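# Stow earphones in chest drawer and close it

## Task

Place the coiled earphones inside the small chest's open drawer, then push the drawer shut, with the chest still standing upright at the end.

## Robot and tools

Robot: two arms on a table, left_arm and right_arm, each a seven-joint arm with a parallel gripper. Scene frame: origin at table-top height midway between the nominal bases, +x out over the table, +z up, left_arm on the +y side (this is not the image left). Calibrated bases: left_arm at (+0.031, +0.377, +0.013) m, quat_wxyz (+1.000, 0, 0, +0.006); right_arm at (+0.025, -0.387, +0.013) m, quat_wxyz (+1.000, 0, 0, +0.014). Reported hand positions and velocities are in each arm's own base frame and may be off by a few centimetres; fixed cameras and the table use the scene frame. Motion offsets are along the current Hand target's own axes. Gripper axes: fingers point along +z, open and close along y. end_effector_position is the spot between the pads when shut; fingertips extend about 33 mm past it (9 mm when wide open).

Motion rows. Every moving command is a row of 18 numbers in [-1, 1], always covering both arms: left dx, dy, dz, rx, ry, rz, left gripper position, force_limit, speed, then the same nine for the right. The six pose numbers are an offset, not a pose: they count from that arm's Hand target as it stood when the action or move began, scaled so 1.0 = 0.6 m or 180 degrees; rx, ry, rz form a single rotation vector. All six zero re-requests the current Hand target. Gripper numbers are absolute commands: position +1 fully open (140 mm), about -0.8 pads touch, -1 closes until blocked; force_limit -1 (about 14 N) up to +1 (about 58 N); speed -1 (about 30 mm/s) to +1 (about 250 mm/s); faster closes squeeze much harder. To leave a gripper unchanged, resend its last three numbers, because 0 is itself a command. The controller clips each step to 70 mm and 16 degrees from the measured pose, so one command may fall short; Hand target then shows the clipped goal.

Tools:
- execute_actions(actions, cameras): actions is a list of actions; each action is up to 15 rows, one per 1/30 s step, each row offset from the action's start pose; a short action repeats its final row. An empty list returns state plus all camera images.
- move(target, speed, blend, blocking, cameras): straight-line path per arm toward target, one 18-number row or a list of up to 15 rows, all offsets from the same starting Hand targets. speed in m/s (0.002 to 2, default 0.25), one value or one per target; blend in m rounds corners (0 = stop at each). Paths ignore obstacles and the other arm and last at most 10 s. The result adds a move: line with its ending (done, off_target, moving, held, fault) and limits (paced = clipped, held = steps withheld).
- wait(seconds 0 to 10), stop() to brake a running move, zoom_image(camera, region [x0, y0, x1, y1] pixels, at most 504 by 504), clear_fault(arm) for a torque or force fault already reported, finished_scene(scene = the current scene's number) when the goal holds on its own.

Cameras: cam_head_left and cam_head_right (504x504), cam_left_wrist and cam_right_wrist (896x504). An unknown name voids the call.

Results: end_effector_position (m) and quat_wxyz per arm; Hand target; Tool commands; position_measured in counts (3 open, 75 about 100 mm, 139 about 60 mm, 200 about 20 mm, 230 pads touching). object_status: 0 moving, 1 blocked while opening, 2 blocked while closing (a grip), 3 reached target or pads met. Confirm a grasp by reading 2. Joint torques, external joint torques and flange force (along gripper axes) hint at contact but carry offsets and noise. Joint velocities may read within noise.

Left gripper quirk: its fingers can fold. Grip with the outer quarter of the pads; deeper grips may pull in, slip, or squeeze too hard, and fingertips pushed into a surface fold quietly, spoiling the next grasp. Right gripper fingers are rigid.

Cautions: a stalled arm keeps pushing; command its target back past the gripper to relieve it. Exceeding 85 N contact force or the torque limits (85 N m big joints, 11 N m forearm roll and wrist joints), passing a joint range, or over-speed triggers a fault that halts the arm until clear_fault. Never let the grippers, housings or wrist cameras meet, and never close one gripper on the other: presses between arms can fail the task. Avoid drops, swinging loads, slamming the drawer, hard hits, tipping the chest, and anything ending up off the table. Large wrist turns can swing the elbow. Long stretched or loaded holds overheat motors (MOTOR HOT, then a braking stop lasting 30 to 60 s or more). Loose objects may occasionally be nudged.

Each tool is called after "Emit:" by a JSON object that holds its "fn" and its "kwargs".

## Session

Emit:
{"fn": "execute_actions", "kwargs": {"actions": []}}

Scene clock: 0.00 s.
left_arm: end_effector_position=(+0.2750, -0.3960, +0.3521) position_measured=3 object_status=3 end_effector_quat_wxyz=(-0.131, -0.087, +0.967, -0.202) | right_arm: end_effector_position=(+0.9334, +0.0132, +0.1545) position_measured=3 object_status=3 end_effector_quat_wxyz=(-0.321, +0.801, -0.303, +0.404)
Joint positions: left_arm=[-0.916 -0.404 0.194 -2.246 -0.425 1.944 0.797] | right_arm=[-0.592 1.091 0.916 -1.453 0.601 3.332 -1.967]
Joint velocities: within noise
Joint torques (N m): no reading
External joint torques (N m): no reading
Flange force (N): no reading
Hand target: left_arm +0.2750, -0.3960, +0.3521; -0.131, -0.087, +0.967, -0.202 | right_arm +0.9334, +0.0132, +0.1546; -0.321, +0.801, -0.303, +0.404
Tool commands: left_gripper/position=+1.0 left_gripper/force_limit=+1.0 left_gripper/speed=+1.0 right_gripper/position=+1.0 right_gripper/force_limit=+1.0 right_gripper/speed=+1.0

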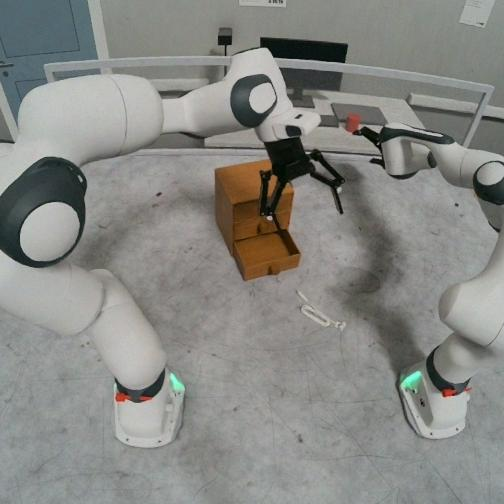

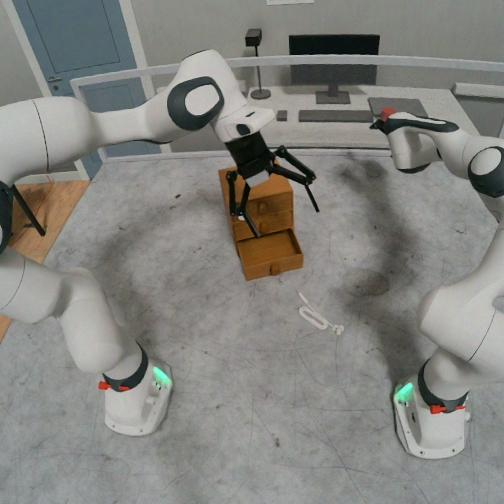

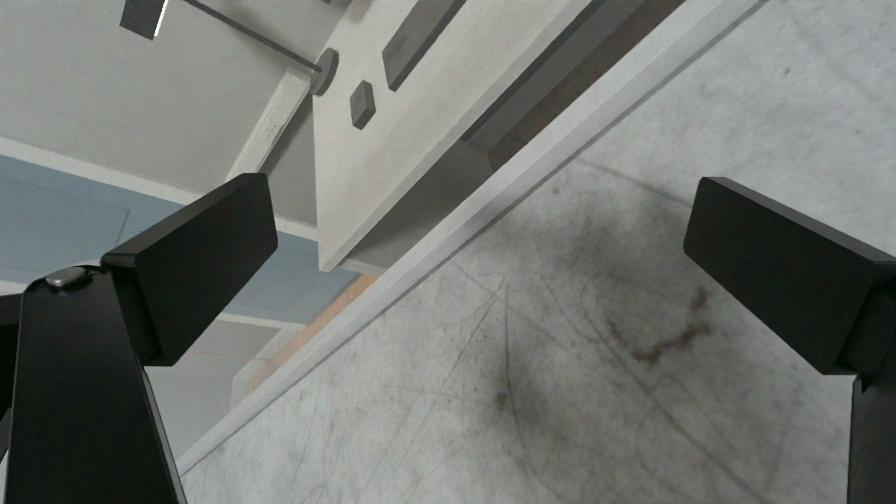

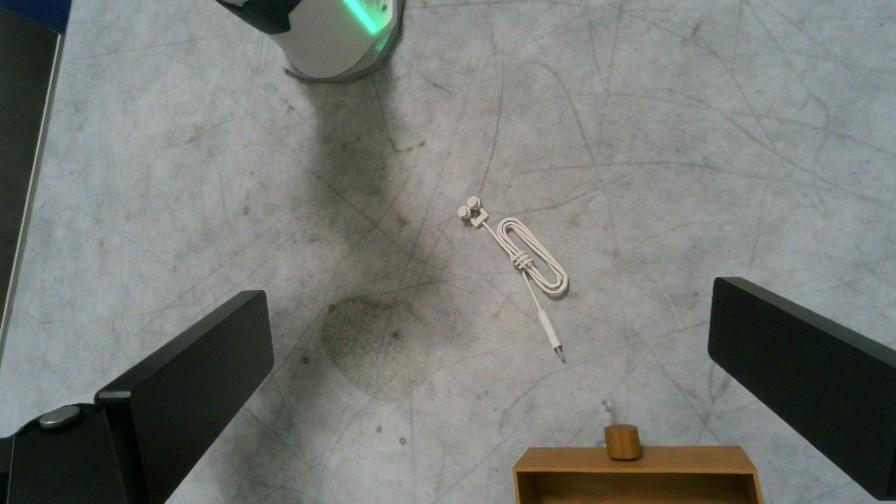

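Emit:
{"fn": "move", "kwargs": {"target": [[-0.142,0.565,-0.338,0,0,0,1,1,1,-0.209,-0.205,-0.547,-0.056,-0.179,-0.208,-0.1,0,0],[-0.142,0.565,-0.338,0,0,0,1,1,1,-0.812,-0.1395,-0.852,-0.112,-0.358,-0.415,-0.1,0,0]], "speed": 0.3, "blend": 0.08, "cameras": ["all"]}}

Scene clock: 15.00 s.
left_arm: end_effector_position=(+0.3261, +0.0024, +0.3816) position_measured=3 object_status=3 end_effector_quat_wxyz=(-0.131, -0.089, +0.966, -0.203) | right_arm: end_effector_position=(+0.2841, +0.2901, +0.2370) position_measured=141 object_status=3 end_effector_quat_wxyz=(-0.001, +0.932, +0.363, +0.001)
Joint positions: left_arm=[-0.771 -0.719 0.801 -2.132 0.033 1.415 1.235] | right_arm=[-0.329 -0.828 0.94 -2.44 0.662 1.811 -2.077]
Joint velocities: left_arm=[within noise] | right_arm=[0 -0.002 0.002 -0.001 0 -0.002 0.007]
Joint torques (N m): left_arm=[0.5 0.27 -13.41 20.84 -0.33 1.55 0.09] | right_arm=[-0.59 2.66 -18.09 20.95 0.92 2.49 0.35]
External joint torques (N m): left_arm=[0.49 -1.22 0.79 0.23 0.22 -0.22 0.12] | right_arm=[-0.55 -1.54 -0.76 0.79 0.01 -0.15 0.35]
Flange force (N): left_arm=[2.1 2.7 0.0] | right_arm=[-2.4 -1.0 -3.7]
Hand target: left_arm +0.3254, +0.0039, +0.3821; -0.131, -0.087, +0.967, -0.202 | right_arm +0.2834, +0.2896, +0.2367; +0.000, +0.933, +0.360, +0.000
Off the commanded pose: left_arm 0.002 m, 0 deg | right_arm 0.001 m, 0 deg.
move: done

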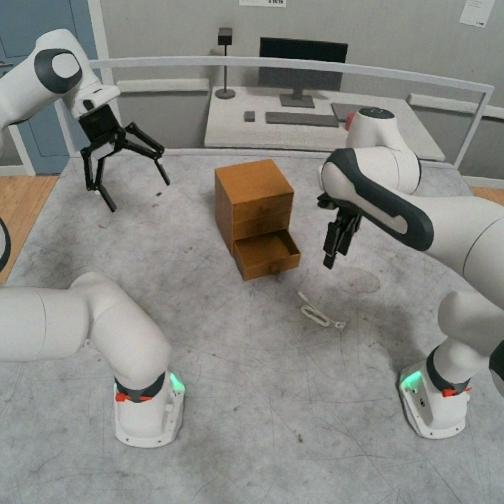

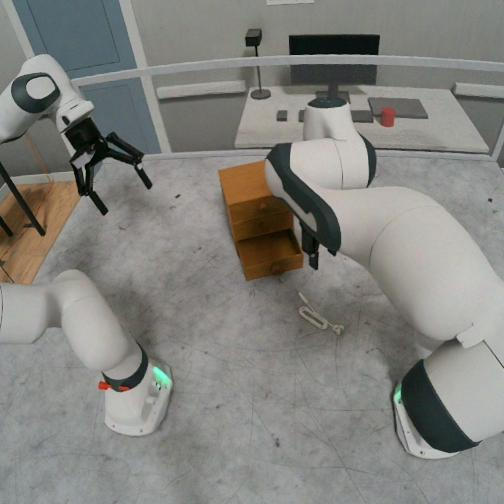

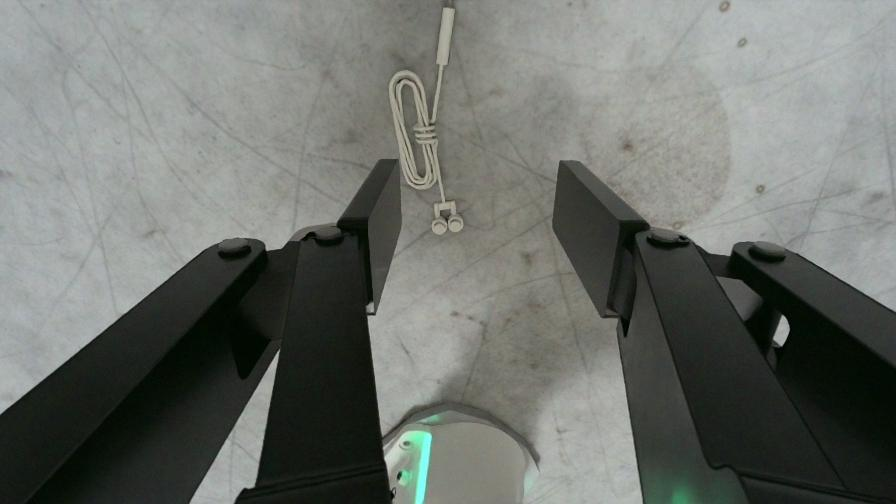

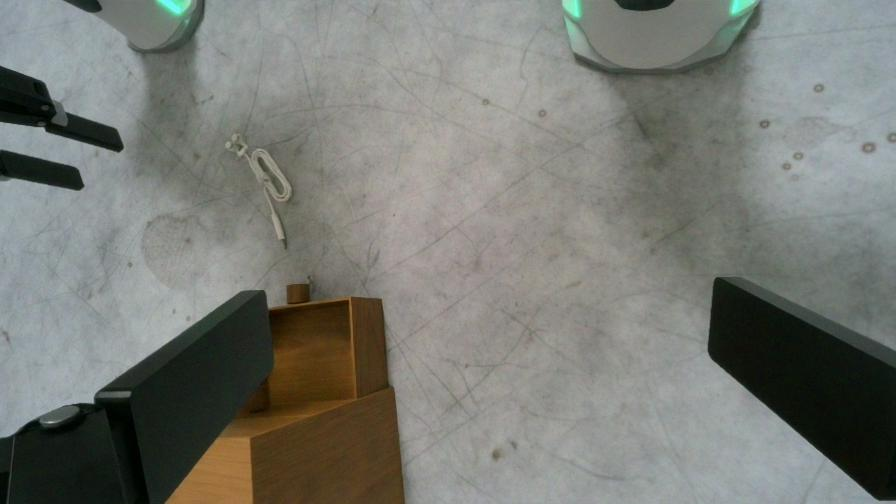

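Emit:
{"fn": "zoom_image", "kwargs": {"camera": "cam_left_wrist", "region": [200, 0, 700, 340]}}

Emit:
{"fn": "zoom_image", "kwargs": {"camera": "cam_head_left", "region": [180, 140, 400, 360]}}

Scaled by 1.008 from the camera's 896x504 image, which has a finer 1280x720 frame.

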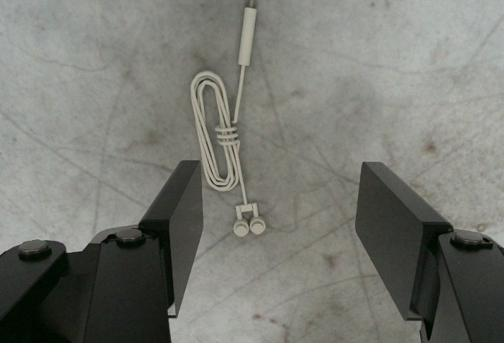

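Scaled by 2.291 from the camera's 504x504 image, which has a finer 720x720 frame.

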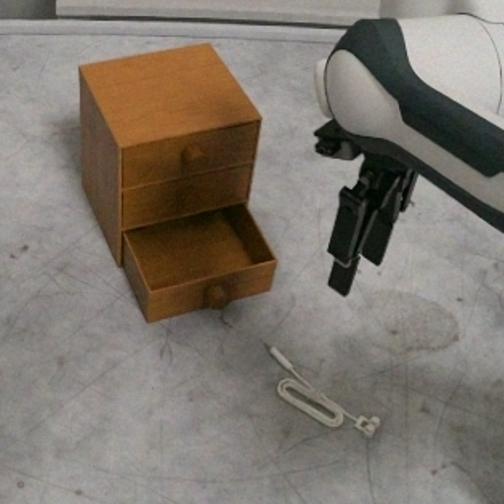

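Emit:
{"fn": "move", "kwargs": {"target": [0,0,0,0,0,0,1,1,1,-0.0217,-0.07,0.225,0,0,-0.0594,-0.1,0,0], "speed": 0.2, "cameras": ["all"]}}

Scene clock: 19.97 s.
left_arm: end_effector_position=(+0.3261, +0.0024, +0.3817) position_measured=3 object_status=3 end_effector_quat_wxyz=(-0.131, -0.089, +0.966, -0.203) | right_arm: end_effector_position=(+0.2453, +0.3121, +0.1024) position_measured=141 object_status=3 end_effector_quat_wxyz=(+0.000, +0.897, +0.443, -0.001)
Joint positions: left_arm=[-0.771 -0.719 0.801 -2.132 0.033 1.415 1.235] | right_arm=[-0.302 -0.731 1.244 -2.635 0.857 2.149 -2.21]
Joint velocities: left_arm=[within noise] | right_arm=[-0.001 0.001 -0.001 -0.001 -0.001 0.003 -0.006]
Joint torques (N m): left_arm=[0.52 0.32 -13.46 20.83 -0.34 1.55 0.13] | right_arm=[-0.11 4.99 -17.28 17.46 0.81 2.93 -0.12]
External joint torques (N m): left_arm=[0.62 -1.3 0.82 0.28 0.22 -0.23 0.16] | right_arm=[-0.09 -0.37 -0.93 0.3 0.03 0.31 -0.12]
Flange force (N): left_arm=[2.4 2.9 -0.1] | right_arm=[-2.0 0.6 -2.6]
Hand target: left_arm +0.3254, +0.0039, +0.3821; -0.131, -0.087, +0.967, -0.202 | right_arm +0.2455, +0.3121, +0.1017; +0.000, +0.895, +0.445, +0.000
Off the commanded pose: left_arm 0.002 m, 0 deg | right_arm 0.001 m, 0 deg.
move: done

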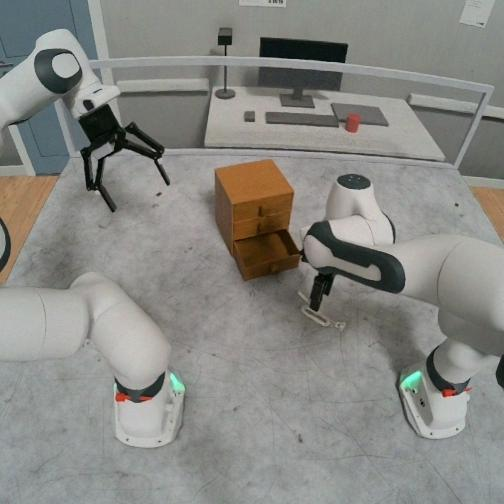

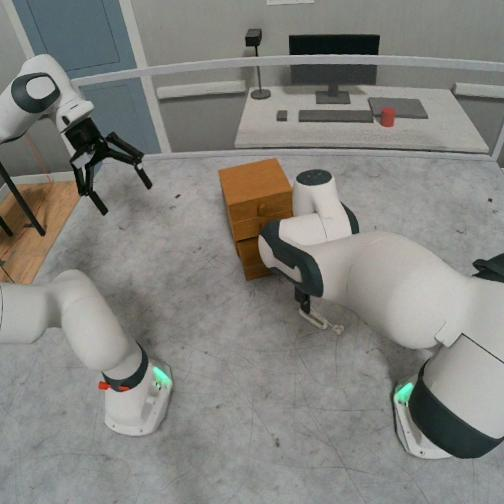

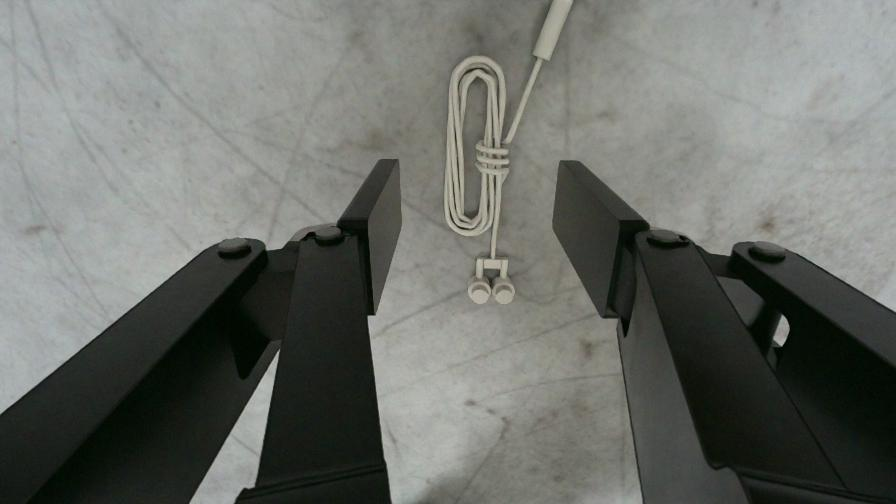

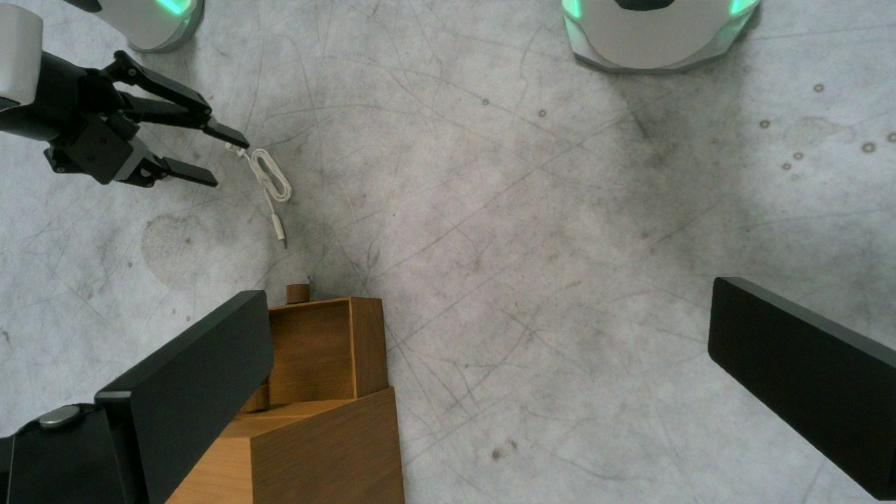

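Emit:
{"fn": "move", "kwargs": {"target": [0,0,0,0,0,0,1,1,1,0.003,0.003,0.0583,0,0,0,-0.24,0,0], "speed": 0.15, "cameras": ["cam_left_wrist","cam_head_left"]}}

Scene clock: 22.47 s.
left_arm: end_effector_position=(+0.3261, +0.0024, +0.3817) position_measured=3 object_status=3 end_effector_quat_wxyz=(-0.131, -0.089, +0.966, -0.203) | right_arm: end_effector_position=(+0.2474, +0.3114, +0.0669) position_measured=159 object_status=3 end_effector_quat_wxyz=(+0.000, +0.896, +0.443, -0.001)
Joint positions: left_arm=[-0.771 -0.719 0.801 -2.132 0.033 1.415 1.235] | right_arm=[-0.389 -0.667 1.377 -2.651 0.905 2.26 -2.234]
Joint velocities: left_arm=[within noise] | right_arm=[0.001 -0.001 0 0.001 0 0.004 -0.001]
Joint torques (N m): left_arm=[0.52 0.32 -13.48 20.85 -0.34 1.55 0.18] | right_arm=[-0.55 6.11 -16.19 16.73 0.86 3 -0.26]
External joint torques (N m): left_arm=[0.54 -1.16 0.79 0.22 0.22 -0.22 0.21] | right_arm=[-0.51 -0.37 -0.6 0.62 0.14 0.38 -0.26]
Flange force (N): left_arm=[2.0 2.8 -0.1] | right_arm=[1.4 1.6 -0.4]
Hand target: left_arm +0.3254, +0.0039, +0.3821; -0.131, -0.087, +0.967, -0.202 | right_arm +0.2480, +0.3124, +0.0667; +0.000, +0.895, +0.445, +0.000
Off the commanded pose: left_arm 0.002 m, 0 deg | right_arm 0.001 m, 0 deg.
move: done
Images, in order (width x height): cam_head_left 504x504, cam_left_wrist 896x504.

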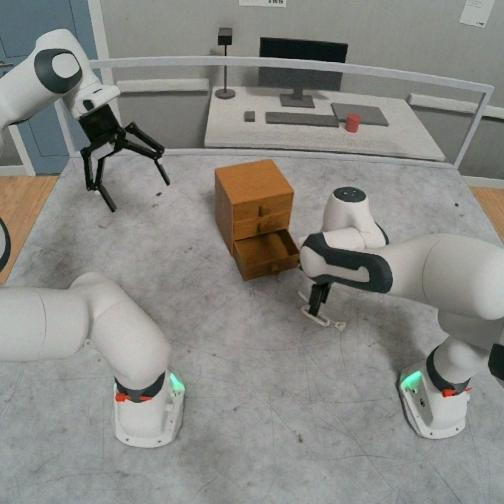

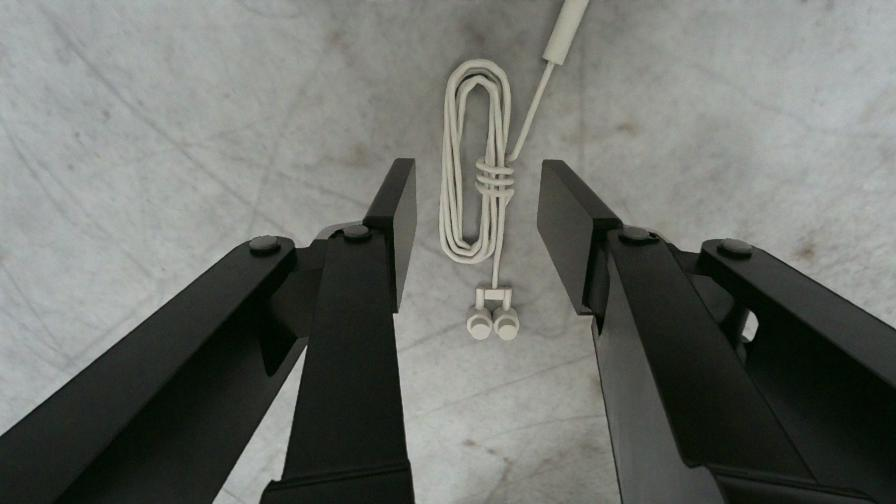

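Emit:
{"fn": "move", "kwargs": {"target": [0,0,0,0,0,0,1,1,1,0.0,0.0,0.02,0,0,0,-0.24,0,0], "speed": 0.05, "cameras": ["cam_left_wrist"]}}

Scene clock: 24.13 s.
left_arm: end_effector_position=(+0.3261, +0.0024, +0.3817) position_measured=3 object_status=3 end_effector_quat_wxyz=(-0.131, -0.089, +0.966, -0.203) | right_arm: end_effector_position=(+0.2477, +0.3124, +0.0554) position_measured=159 object_status=3 end_effector_quat_wxyz=(+0.000, +0.896, +0.444, -0.001)
Joint positions: left_arm=[-0.771 -0.719 0.801 -2.132 0.033 1.415 1.235] | right_arm=[-0.424 -0.643 1.429 -2.653 0.92 2.3 -2.241]
Joint velocities: left_arm=[within noise] | right_arm=[-0.001 0 0 0.001 -0.001 0.004 0]
Joint torques (N m): left_arm=[0.59 0.29 -13.46 20.91 -0.32 1.57 0.11] | right_arm=[-0.57 6.63 -15.77 16.06 1 2.93 -0.08]
External joint torques (N m): left_arm=[0.55 -1.2 0.64 0.3 0.22 -0.21 0.14] | right_arm=[-0.49 -0.48 -0.52 0.33 0.29 0.31 -0.08]
Flange force (N): left_arm=[2.4 2.5 -0.1] | right_arm=[0.6 1.0 -0.2]
Hand target: left_arm +0.3254, +0.0039, +0.3821; -0.131, -0.087, +0.967, -0.202 | right_arm +0.2480, +0.3125, +0.0547; +0.000, +0.895, +0.445, +0.000
Off the commanded pose: left_arm 0.002 m, 0 deg | right_arm 0.001 m, 0 deg.
move: done
Images, in order (width x height): cam_left_wrist 896x504.

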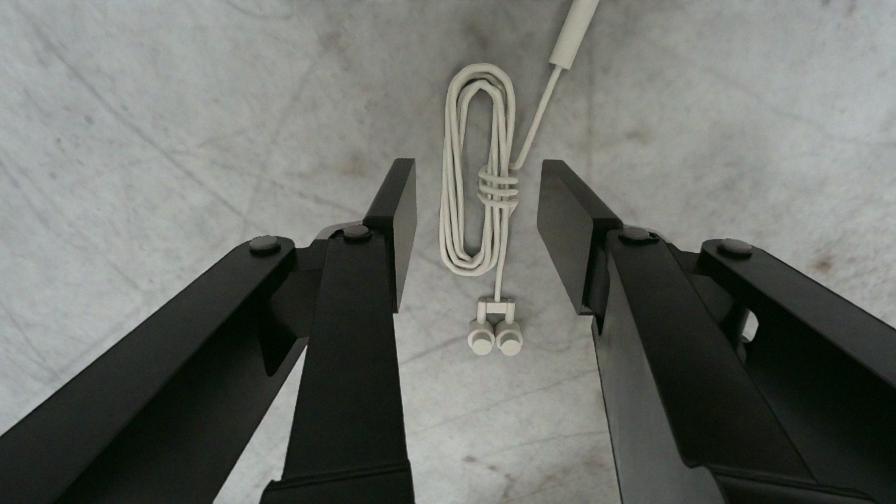

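Emit:
{"fn": "move", "kwargs": {"target": [0,0,0,0,0,0,1,1,1,0.0,0.0,0.0167,0,0,0,-0.24,0,0], "speed": 0.05, "cameras": ["cam_left_wrist"]}}

Scene clock: 25.63 s.
left_arm: end_effector_position=(+0.3261, +0.0024, +0.3817) position_measured=3 object_status=3 end_effector_quat_wxyz=(-0.131, -0.089, +0.966, -0.203) | right_arm: end_effector_position=(+0.2477, +0.3125, +0.0453) position_measured=159 object_status=3 end_effector_quat_wxyz=(+0.000, +0.896, +0.444, -0.001)
Joint positions: left_arm=[-0.771 -0.719 0.801 -2.132 0.033 1.415 1.235] | right_arm=[-0.457 -0.623 1.475 -2.655 0.934 2.333 -2.248]
Joint velocities: left_arm=[within noise] | right_arm=[-0.001 0.001 0.001 0 0 0.004 -0.003]
Joint torques (N m): left_arm=[0.57 0.33 -13.44 20.81 -0.33 1.56 0.13] | right_arm=[-0.53 7.18 -15.51 15.8 0.97 2.99 -0.13]
External joint torques (N m): left_arm=[0.64 -1.22 0.89 0.18 0.23 -0.23 0.16] | right_arm=[-0.62 -0.52 -0.7 0.25 0.3 0.37 -0.13]
Flange force (N): left_arm=[2.2 3.0 0.1] | right_arm=[0.4 1.5 -0.3]
Hand target: left_arm +0.3254, +0.0039, +0.3821; -0.131, -0.087, +0.967, -0.202 | right_arm +0.2480, +0.3125, +0.0447; +0.000, +0.895, +0.445, +0.000
Off the commanded pose: left_arm 0.002 m, 0 deg | right_arm 0.001 m, 0 deg.
move: done
Images, in order (width x height): cam_left_wrist 896x504.

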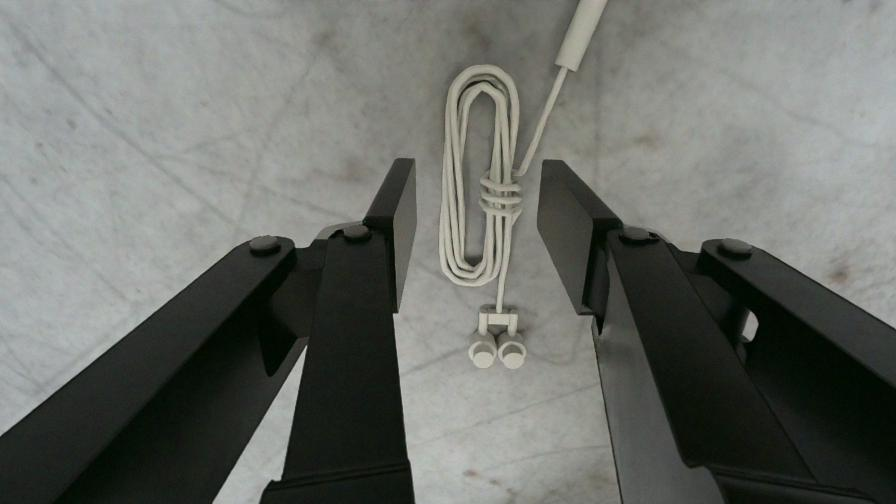

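Emit:
{"fn": "execute_actions", "kwargs": {"actions": []}}

Emit:
{"fn": "zoom_image", "kwargs": {"camera": "cam_head_left", "region": [270, 250, 380, 360]}}

Emit:
{"fn": "zoom_image", "kwargs": {"camera": "cam_right_wrist", "region": [0, 0, 504, 480]}}

Scene clock: 26.90 s.
left_arm: end_effector_position=(+0.3261, +0.0024, +0.3817) position_measured=3 object_status=3 end_effector_quat_wxyz=(-0.131, -0.089, +0.966, -0.203) | right_arm: end_effector_position=(+0.2479, +0.3125, +0.0454) position_measured=159 object_status=3 end_effector_quat_wxyz=(+0.000, +0.896, +0.444, +0.000)
Joint positions: left_arm=[-0.771 -0.719 0.801 -2.132 0.033 1.415 1.235] | right_arm=[-0.457 -0.623 1.475 -2.655 0.934 2.334 -2.248]
Joint velocities: within noise
Joint torques (N m): left_arm=[0.58 0.38 -13.44 20.85 -0.32 1.56 0.14] | right_arm=[-0.53 7.23 -15.52 15.81 0.99 2.95 -0.14]
External joint torques (N m): left_arm=[0.53 -1 0.78 0.13 0.23 -0.23 0.17] | right_arm=[-0.45 -0.46 -0.57 0.35 0.31 0.32 -0.14]
Flange force (N): left_arm=[1.7 2.7 0.1] | right_arm=[0.4 1.1 -0.3]
Hand target: left_arm +0.3254, +0.0039, +0.3821; -0.131, -0.087, +0.967, -0.202 | right_arm +0.2480, +0.3125, +0.0447; +0.000, +0.895, +0.445, +0.000
Tool commands: left_gripper/position=+1.0 left_gripper/force_limit=+1.0 left_gripper/speed=+1.0 right_gripper/position=-0.24 right_gripper/force_limit=+0.0 right_gripper/speed=+0.0
Off the commanded pose: left_arm 0.002 m, 0 deg | right_arm 0.001 m, 0 deg.

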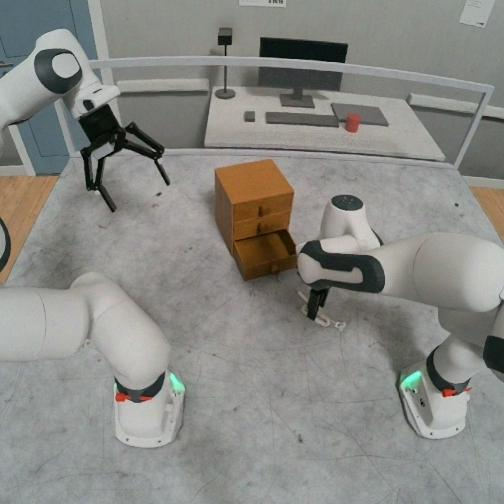

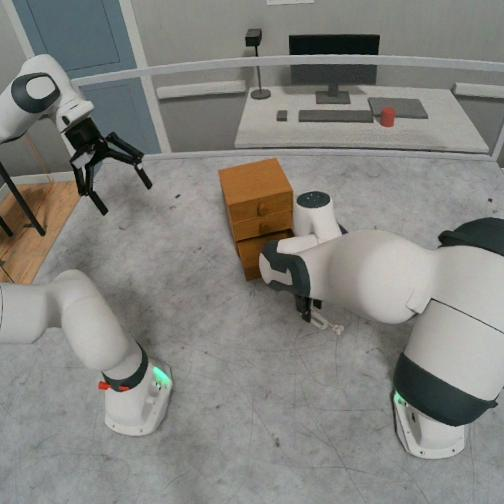

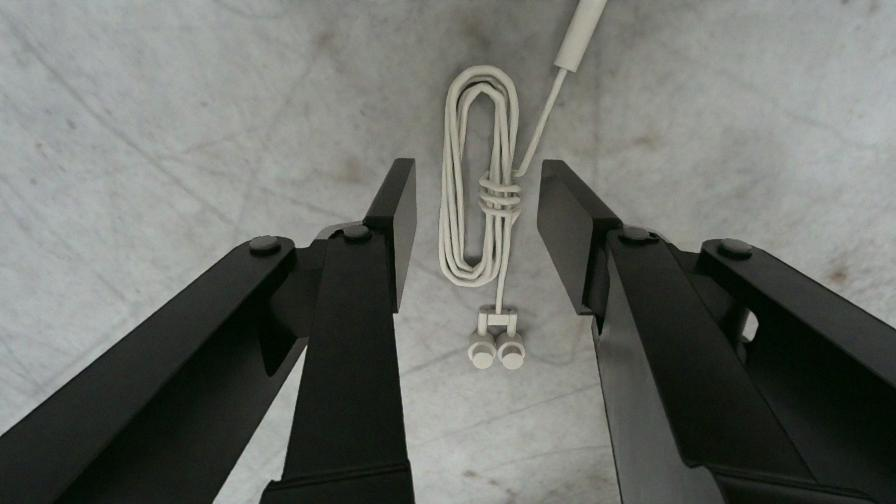

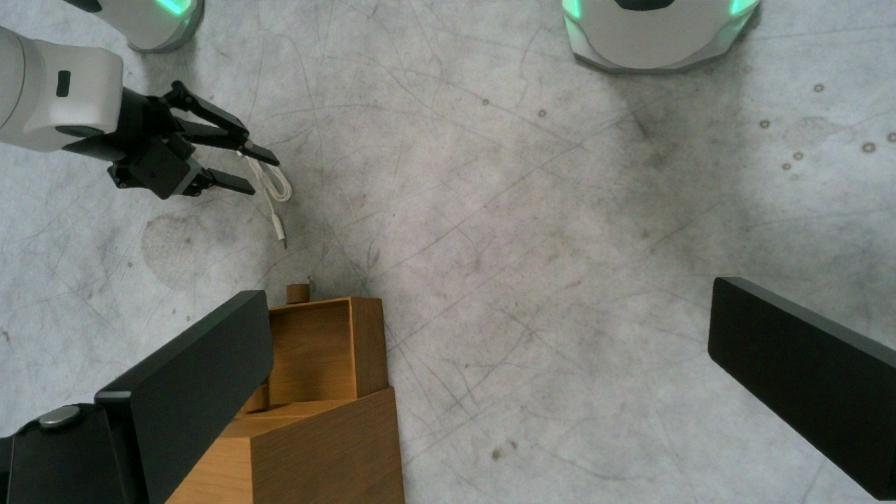

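Scaled by 4.582 from the camera's 504x504 image, which has a finer 720x720 frame.

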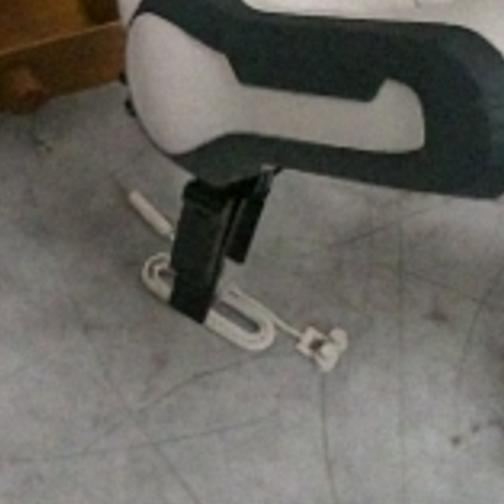

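Scaled by 1.000.

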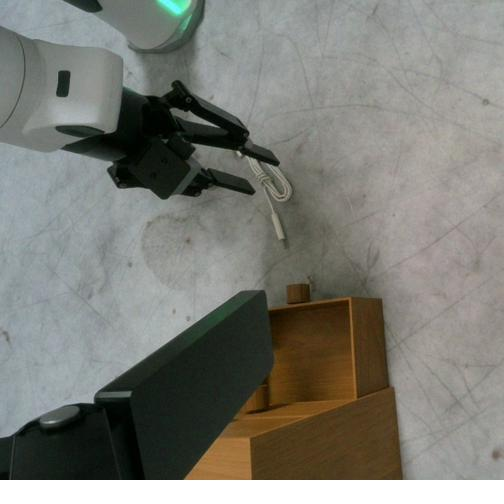

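Emit:
{"fn": "move", "kwargs": {"target": [0,0,0,0,0,0,1,1,1,0.0,0.0,0.0083,0,0,0,-0.24,0,0], "speed": 0.03, "cameras": ["cam_left_wrist","cam_head_left"]}}

Emit:
{"fn": "zoom_image", "kwargs": {"camera": "cam_head_left", "region": [270, 250, 380, 360]}}

Scene clock: 28.60 s.
left_arm: end_effector_position=(+0.3261, +0.0024, +0.3817) position_measured=3 object_status=3 end_effector_quat_wxyz=(-0.131, -0.089, +0.966, -0.203) | right_arm: end_effector_position=(+0.2478, +0.3126, +0.0404) position_measured=159 object_status=3 end_effector_quat_wxyz=(+0.000, +0.896, +0.444, -0.001)
Joint positions: left_arm=[-0.771 -0.719 0.801 -2.132 0.033 1.415 1.235] | right_arm=[-0.475 -0.612 1.499 -2.656 0.939 2.352 -2.251]
Joint velocities: left_arm=[within noise] | right_arm=[0.001 0.001 -0.001 -0.001 0.001 0.004 -0.001]
Joint torques (N m): left_arm=[0.56 0.31 -13.42 20.88 -0.31 1.55 0.16] | right_arm=[-0.59 7.73 -15.08 15.44 0.93 2.98 -0.18]
External joint torques (N m): left_arm=[0.67 -1.28 0.87 0.32 0.26 -0.22 0.19] | right_arm=[-0.55 -0.25 -0.36 0.07 0.26 0.35 -0.18]
Flange force (N): left_arm=[2.2 3.1 -0.2] | right_arm=[1.0 1.6 1.6]
Hand target: left_arm +0.3254, +0.0039, +0.3821; -0.131, -0.087, +0.967, -0.202 | right_arm +0.2480, +0.3125, +0.0397; +0.000, +0.895, +0.445, +0.000
Off the commanded pose: left_arm 0.002 m, 0 deg | right_arm 0.001 m, 0 deg.
move: done
Images, in order (width x height): cam_head_left 504x504, cam_left_wrist 896x504.

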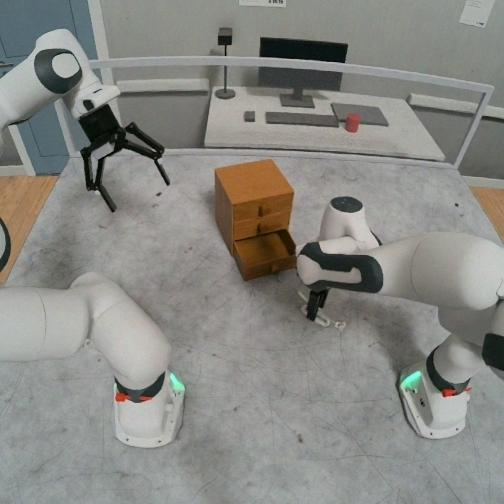

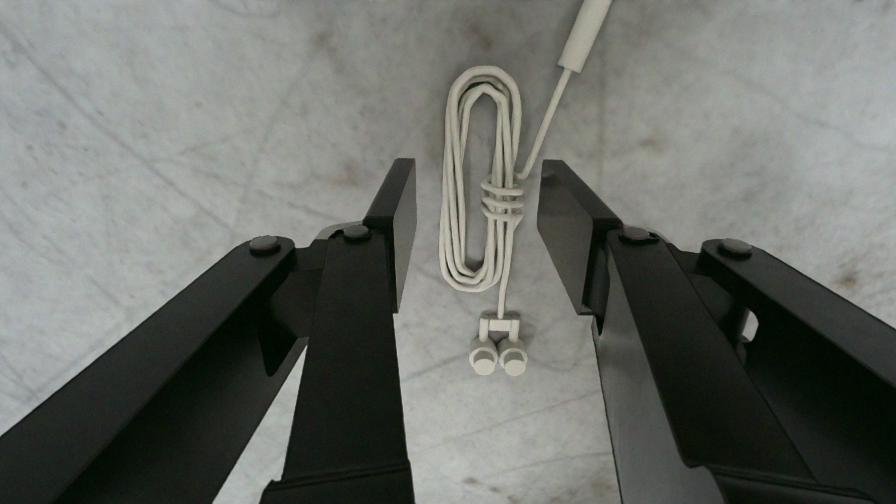

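Scaled by 4.582 from the camera's 504x504 image, which has a finer 720x720 frame.

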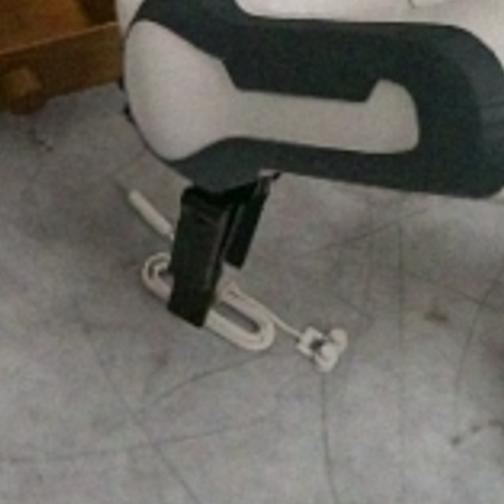

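Emit:
{"fn": "move", "kwargs": {"target": [0,0,0,0,0,0,1,1,1,0.0,0.0,0.0133,0,0,0,-0.24,0,0], "speed": 0.03, "cameras": ["cam_left_wrist","cam_head_left"]}}

Emit:
{"fn": "zoom_image", "kwargs": {"camera": "cam_head_left", "region": [270, 250, 380, 360]}}

Scene clock: 30.07 s.
left_arm: end_effector_position=(+0.3261, +0.0024, +0.3817) position_measured=3 object_status=3 end_effector_quat_wxyz=(-0.131, -0.089, +0.966, -0.203) | right_arm: end_effector_position=(+0.2478, +0.3125, +0.0323) position_measured=159 object_status=3 end_effector_quat_wxyz=(+0.000, +0.896, +0.444, -0.001)
Joint positions: left_arm=[-0.771 -0.719 0.801 -2.132 0.033 1.415 1.235] | right_arm=[-0.507 -0.597 1.54 -2.656 0.95 2.378 -2.256]
Joint velocities: left_arm=[within noise] | right_arm=[-0.001 0.001 -0.001 0.001 0.001 0.003 -0.001]
Joint torques (N m): left_arm=[0.57 0.32 -13.45 20.88 -0.32 1.55 0.16] | right_arm=[-0.62 8.19 -15.16 15.28 0.94 2.95 -0.17]
External joint torques (N m): left_arm=[0.57 -1.11 0.78 0.27 0.24 -0.22 0.18] | right_arm=[-0.66 -0.36 -0.8 0.22 0.29 0.34 -0.17]
Flange force (N): left_arm=[1.8 2.7 -0.3] | right_arm=[0.4 1.8 -0.3]
Hand target: left_arm +0.3254, +0.0039, +0.3821; -0.131, -0.087, +0.967, -0.202 | right_arm +0.2480, +0.3125, +0.0318; +0.000, +0.895, +0.445, +0.000
Off the commanded pose: left_arm 0.002 m, 0 deg | right_arm 0.001 m, 0 deg.
move: done
Images, in order (width x height): cam_head_left 504x504, cam_left_wrist 896x504.

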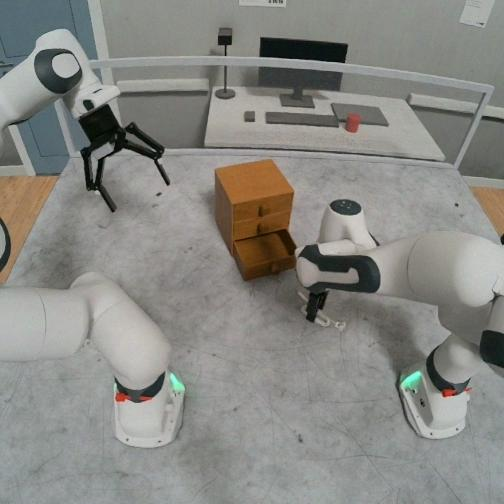

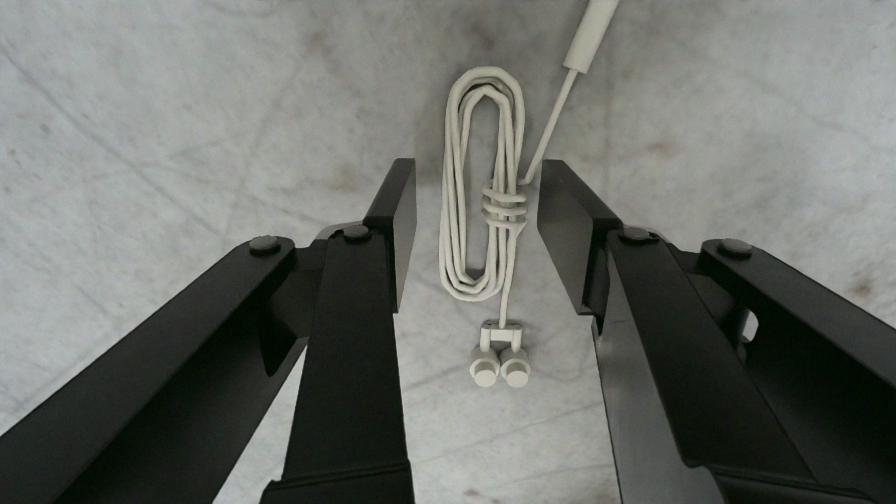

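Scaled by 4.582 from the camera's 504x504 image, which has a finer 720x720 frame.

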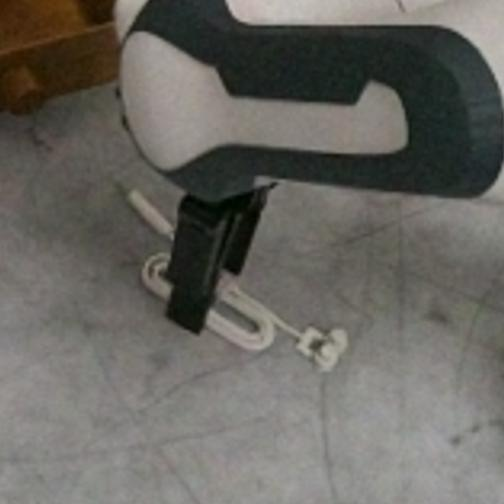

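Emit:
{"fn": "move", "kwargs": {"target": [0,0,0,0,0,0,1,1,1,-0.002,0.0035,0.014,0,0,0,-0.24,0,0], "speed": 0.03, "cameras": ["cam_left_wrist","cam_head_left"]}}

Emit:
{"fn": "zoom_image", "kwargs": {"camera": "cam_head_left", "region": [270, 250, 380, 360]}}

Scene clock: 31.40 s.
left_arm: end_effector_position=(+0.3261, +0.0024, +0.3817) position_measured=3 object_status=3 end_effector_quat_wxyz=(-0.131, -0.089, +0.966, -0.203) | right_arm: end_effector_position=(+0.2487, +0.3104, +0.0239) position_measured=159 object_status=3 end_effector_quat_wxyz=(+0.000, +0.896, +0.444, -0.001)
Joint positions: left_arm=[-0.771 -0.719 0.801 -2.132 0.033 1.415 1.235] | right_arm=[-0.544 -0.582 1.583 -2.659 0.962 2.407 -2.268]
Joint velocities: left_arm=[within noise] | right_arm=[0 0 -0.001 0 0 0.005 -0.006]
Joint torques (N m): left_arm=[0.56 0.31 -13.47 20.76 -0.34 1.54 0.11] | right_arm=[-0.54 8.66 -14.73 14.95 0.92 2.97 -0.26]
External joint torques (N m): left_arm=[0.62 -1.17 0.82 0.16 0.23 -0.23 0.14] | right_arm=[-0.49 -0.55 -0.62 0.21 0.29 0.35 -0.26]
Flange force (N): left_arm=[2.3 2.8 0.2] | right_arm=[0.2 1.5 0.0]
Hand target: left_arm +0.3254, +0.0039, +0.3821; -0.131, -0.087, +0.967, -0.202 | right_arm +0.2489, +0.3103, +0.0234; +0.000, +0.895, +0.445, +0.000
Off the commanded pose: left_arm 0.002 m, 0 deg | right_arm 0.001 m, 0 deg.
move: done
Images, in order (width x height): cam_head_left 504x504, cam_left_wrist 896x504.

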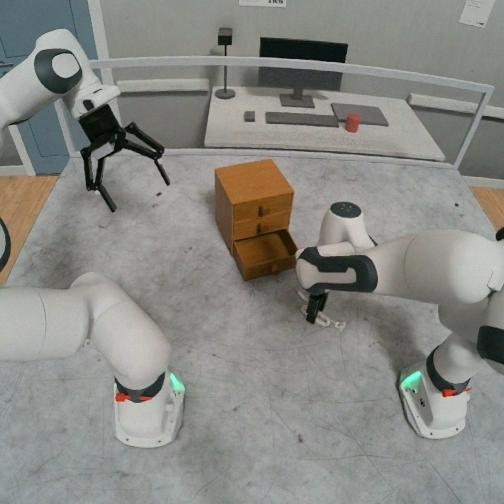

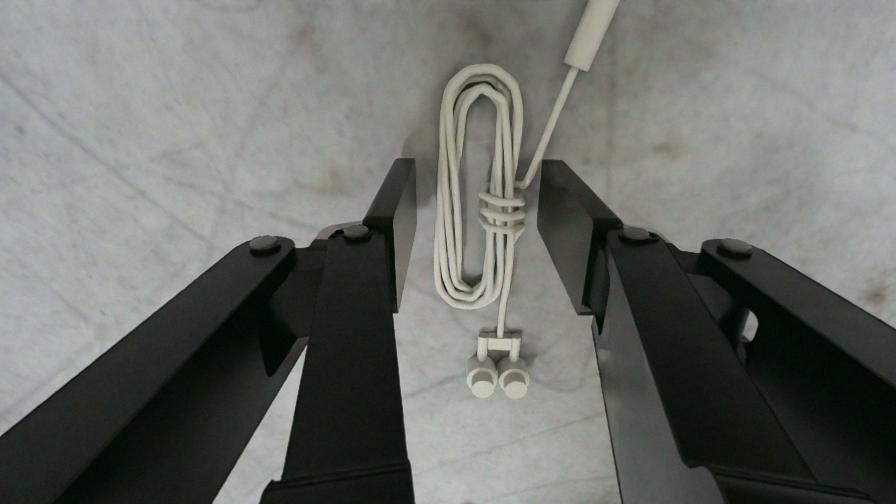

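Scaled by 4.582 from the camera's 504x504 image, which has a finer 720x720 frame.

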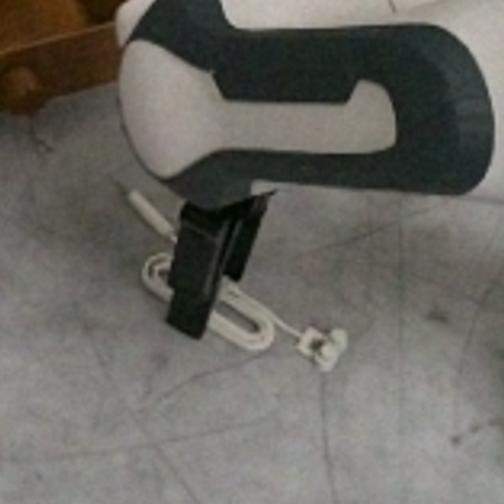

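Emit:
{"fn": "move", "kwargs": {"target": [[0,0,0,0,0,0,1,1,1,0,0,0.004,0,0,0,-0.24,-0.6,-1],[0,0,0,0,0,0,1,1,1,0,0,0.004,0,0,0,-1,-0.6,-1]], "speed": 0.02, "cameras": ["cam_left_wrist"]}}

Scene clock: 34.00 s.
left_arm: end_effector_position=(+0.3261, +0.0024, +0.3817) position_measured=3 object_status=3 end_effector_quat_wxyz=(-0.131, -0.089, +0.966, -0.203) | right_arm: end_effector_position=(+0.2488, +0.3108, +0.0216) position_measured=215 object_status=0 end_effector_quat_wxyz=(+0.000, +0.896, +0.444, +0.000)
Joint positions: left_arm=[-0.771 -0.719 0.801 -2.132 0.033 1.415 1.235] | right_arm=[-0.555 -0.574 1.596 -2.659 0.964 2.419 -2.27]
Joint torques (N m): left_arm=[0.53 0.3 -13.45 20.83 -0.3 1.55 0.18] | right_arm=[-0.52 8.79 -14.58 14.39 0.59 2.94 -0.09]
External joint torques (N m): left_arm=[0.52 -1.11 0.79 0.15 0.26 -0.23 0.21] | right_arm=[-0.61 -0.55 -0.78 -0.28 -0.02 0.33 -0.09]
Flange force (N): left_arm=[1.9 2.8 0.1] | right_arm=[-0.9 1.6 -1.3]
Hand target: left_arm +0.3254, +0.0039, +0.3821; -0.131, -0.087, +0.967, -0.202 | right_arm +0.2489, +0.3103, +0.0210; +0.000, +0.895, +0.445, +0.000
Off the commanded pose: left_arm 0.002 m, 0 deg | right_arm 0.001 m, 0 deg.
move: done
Images, in order (width x height): cam_left_wrist 896x504.

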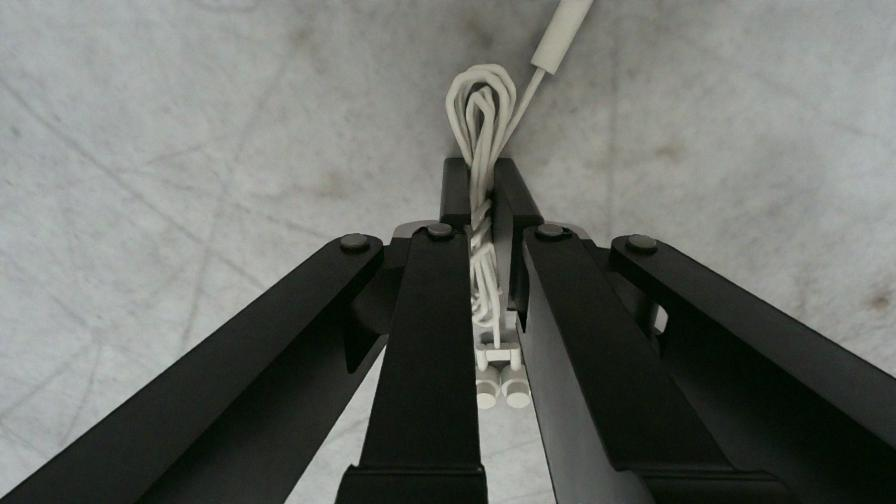

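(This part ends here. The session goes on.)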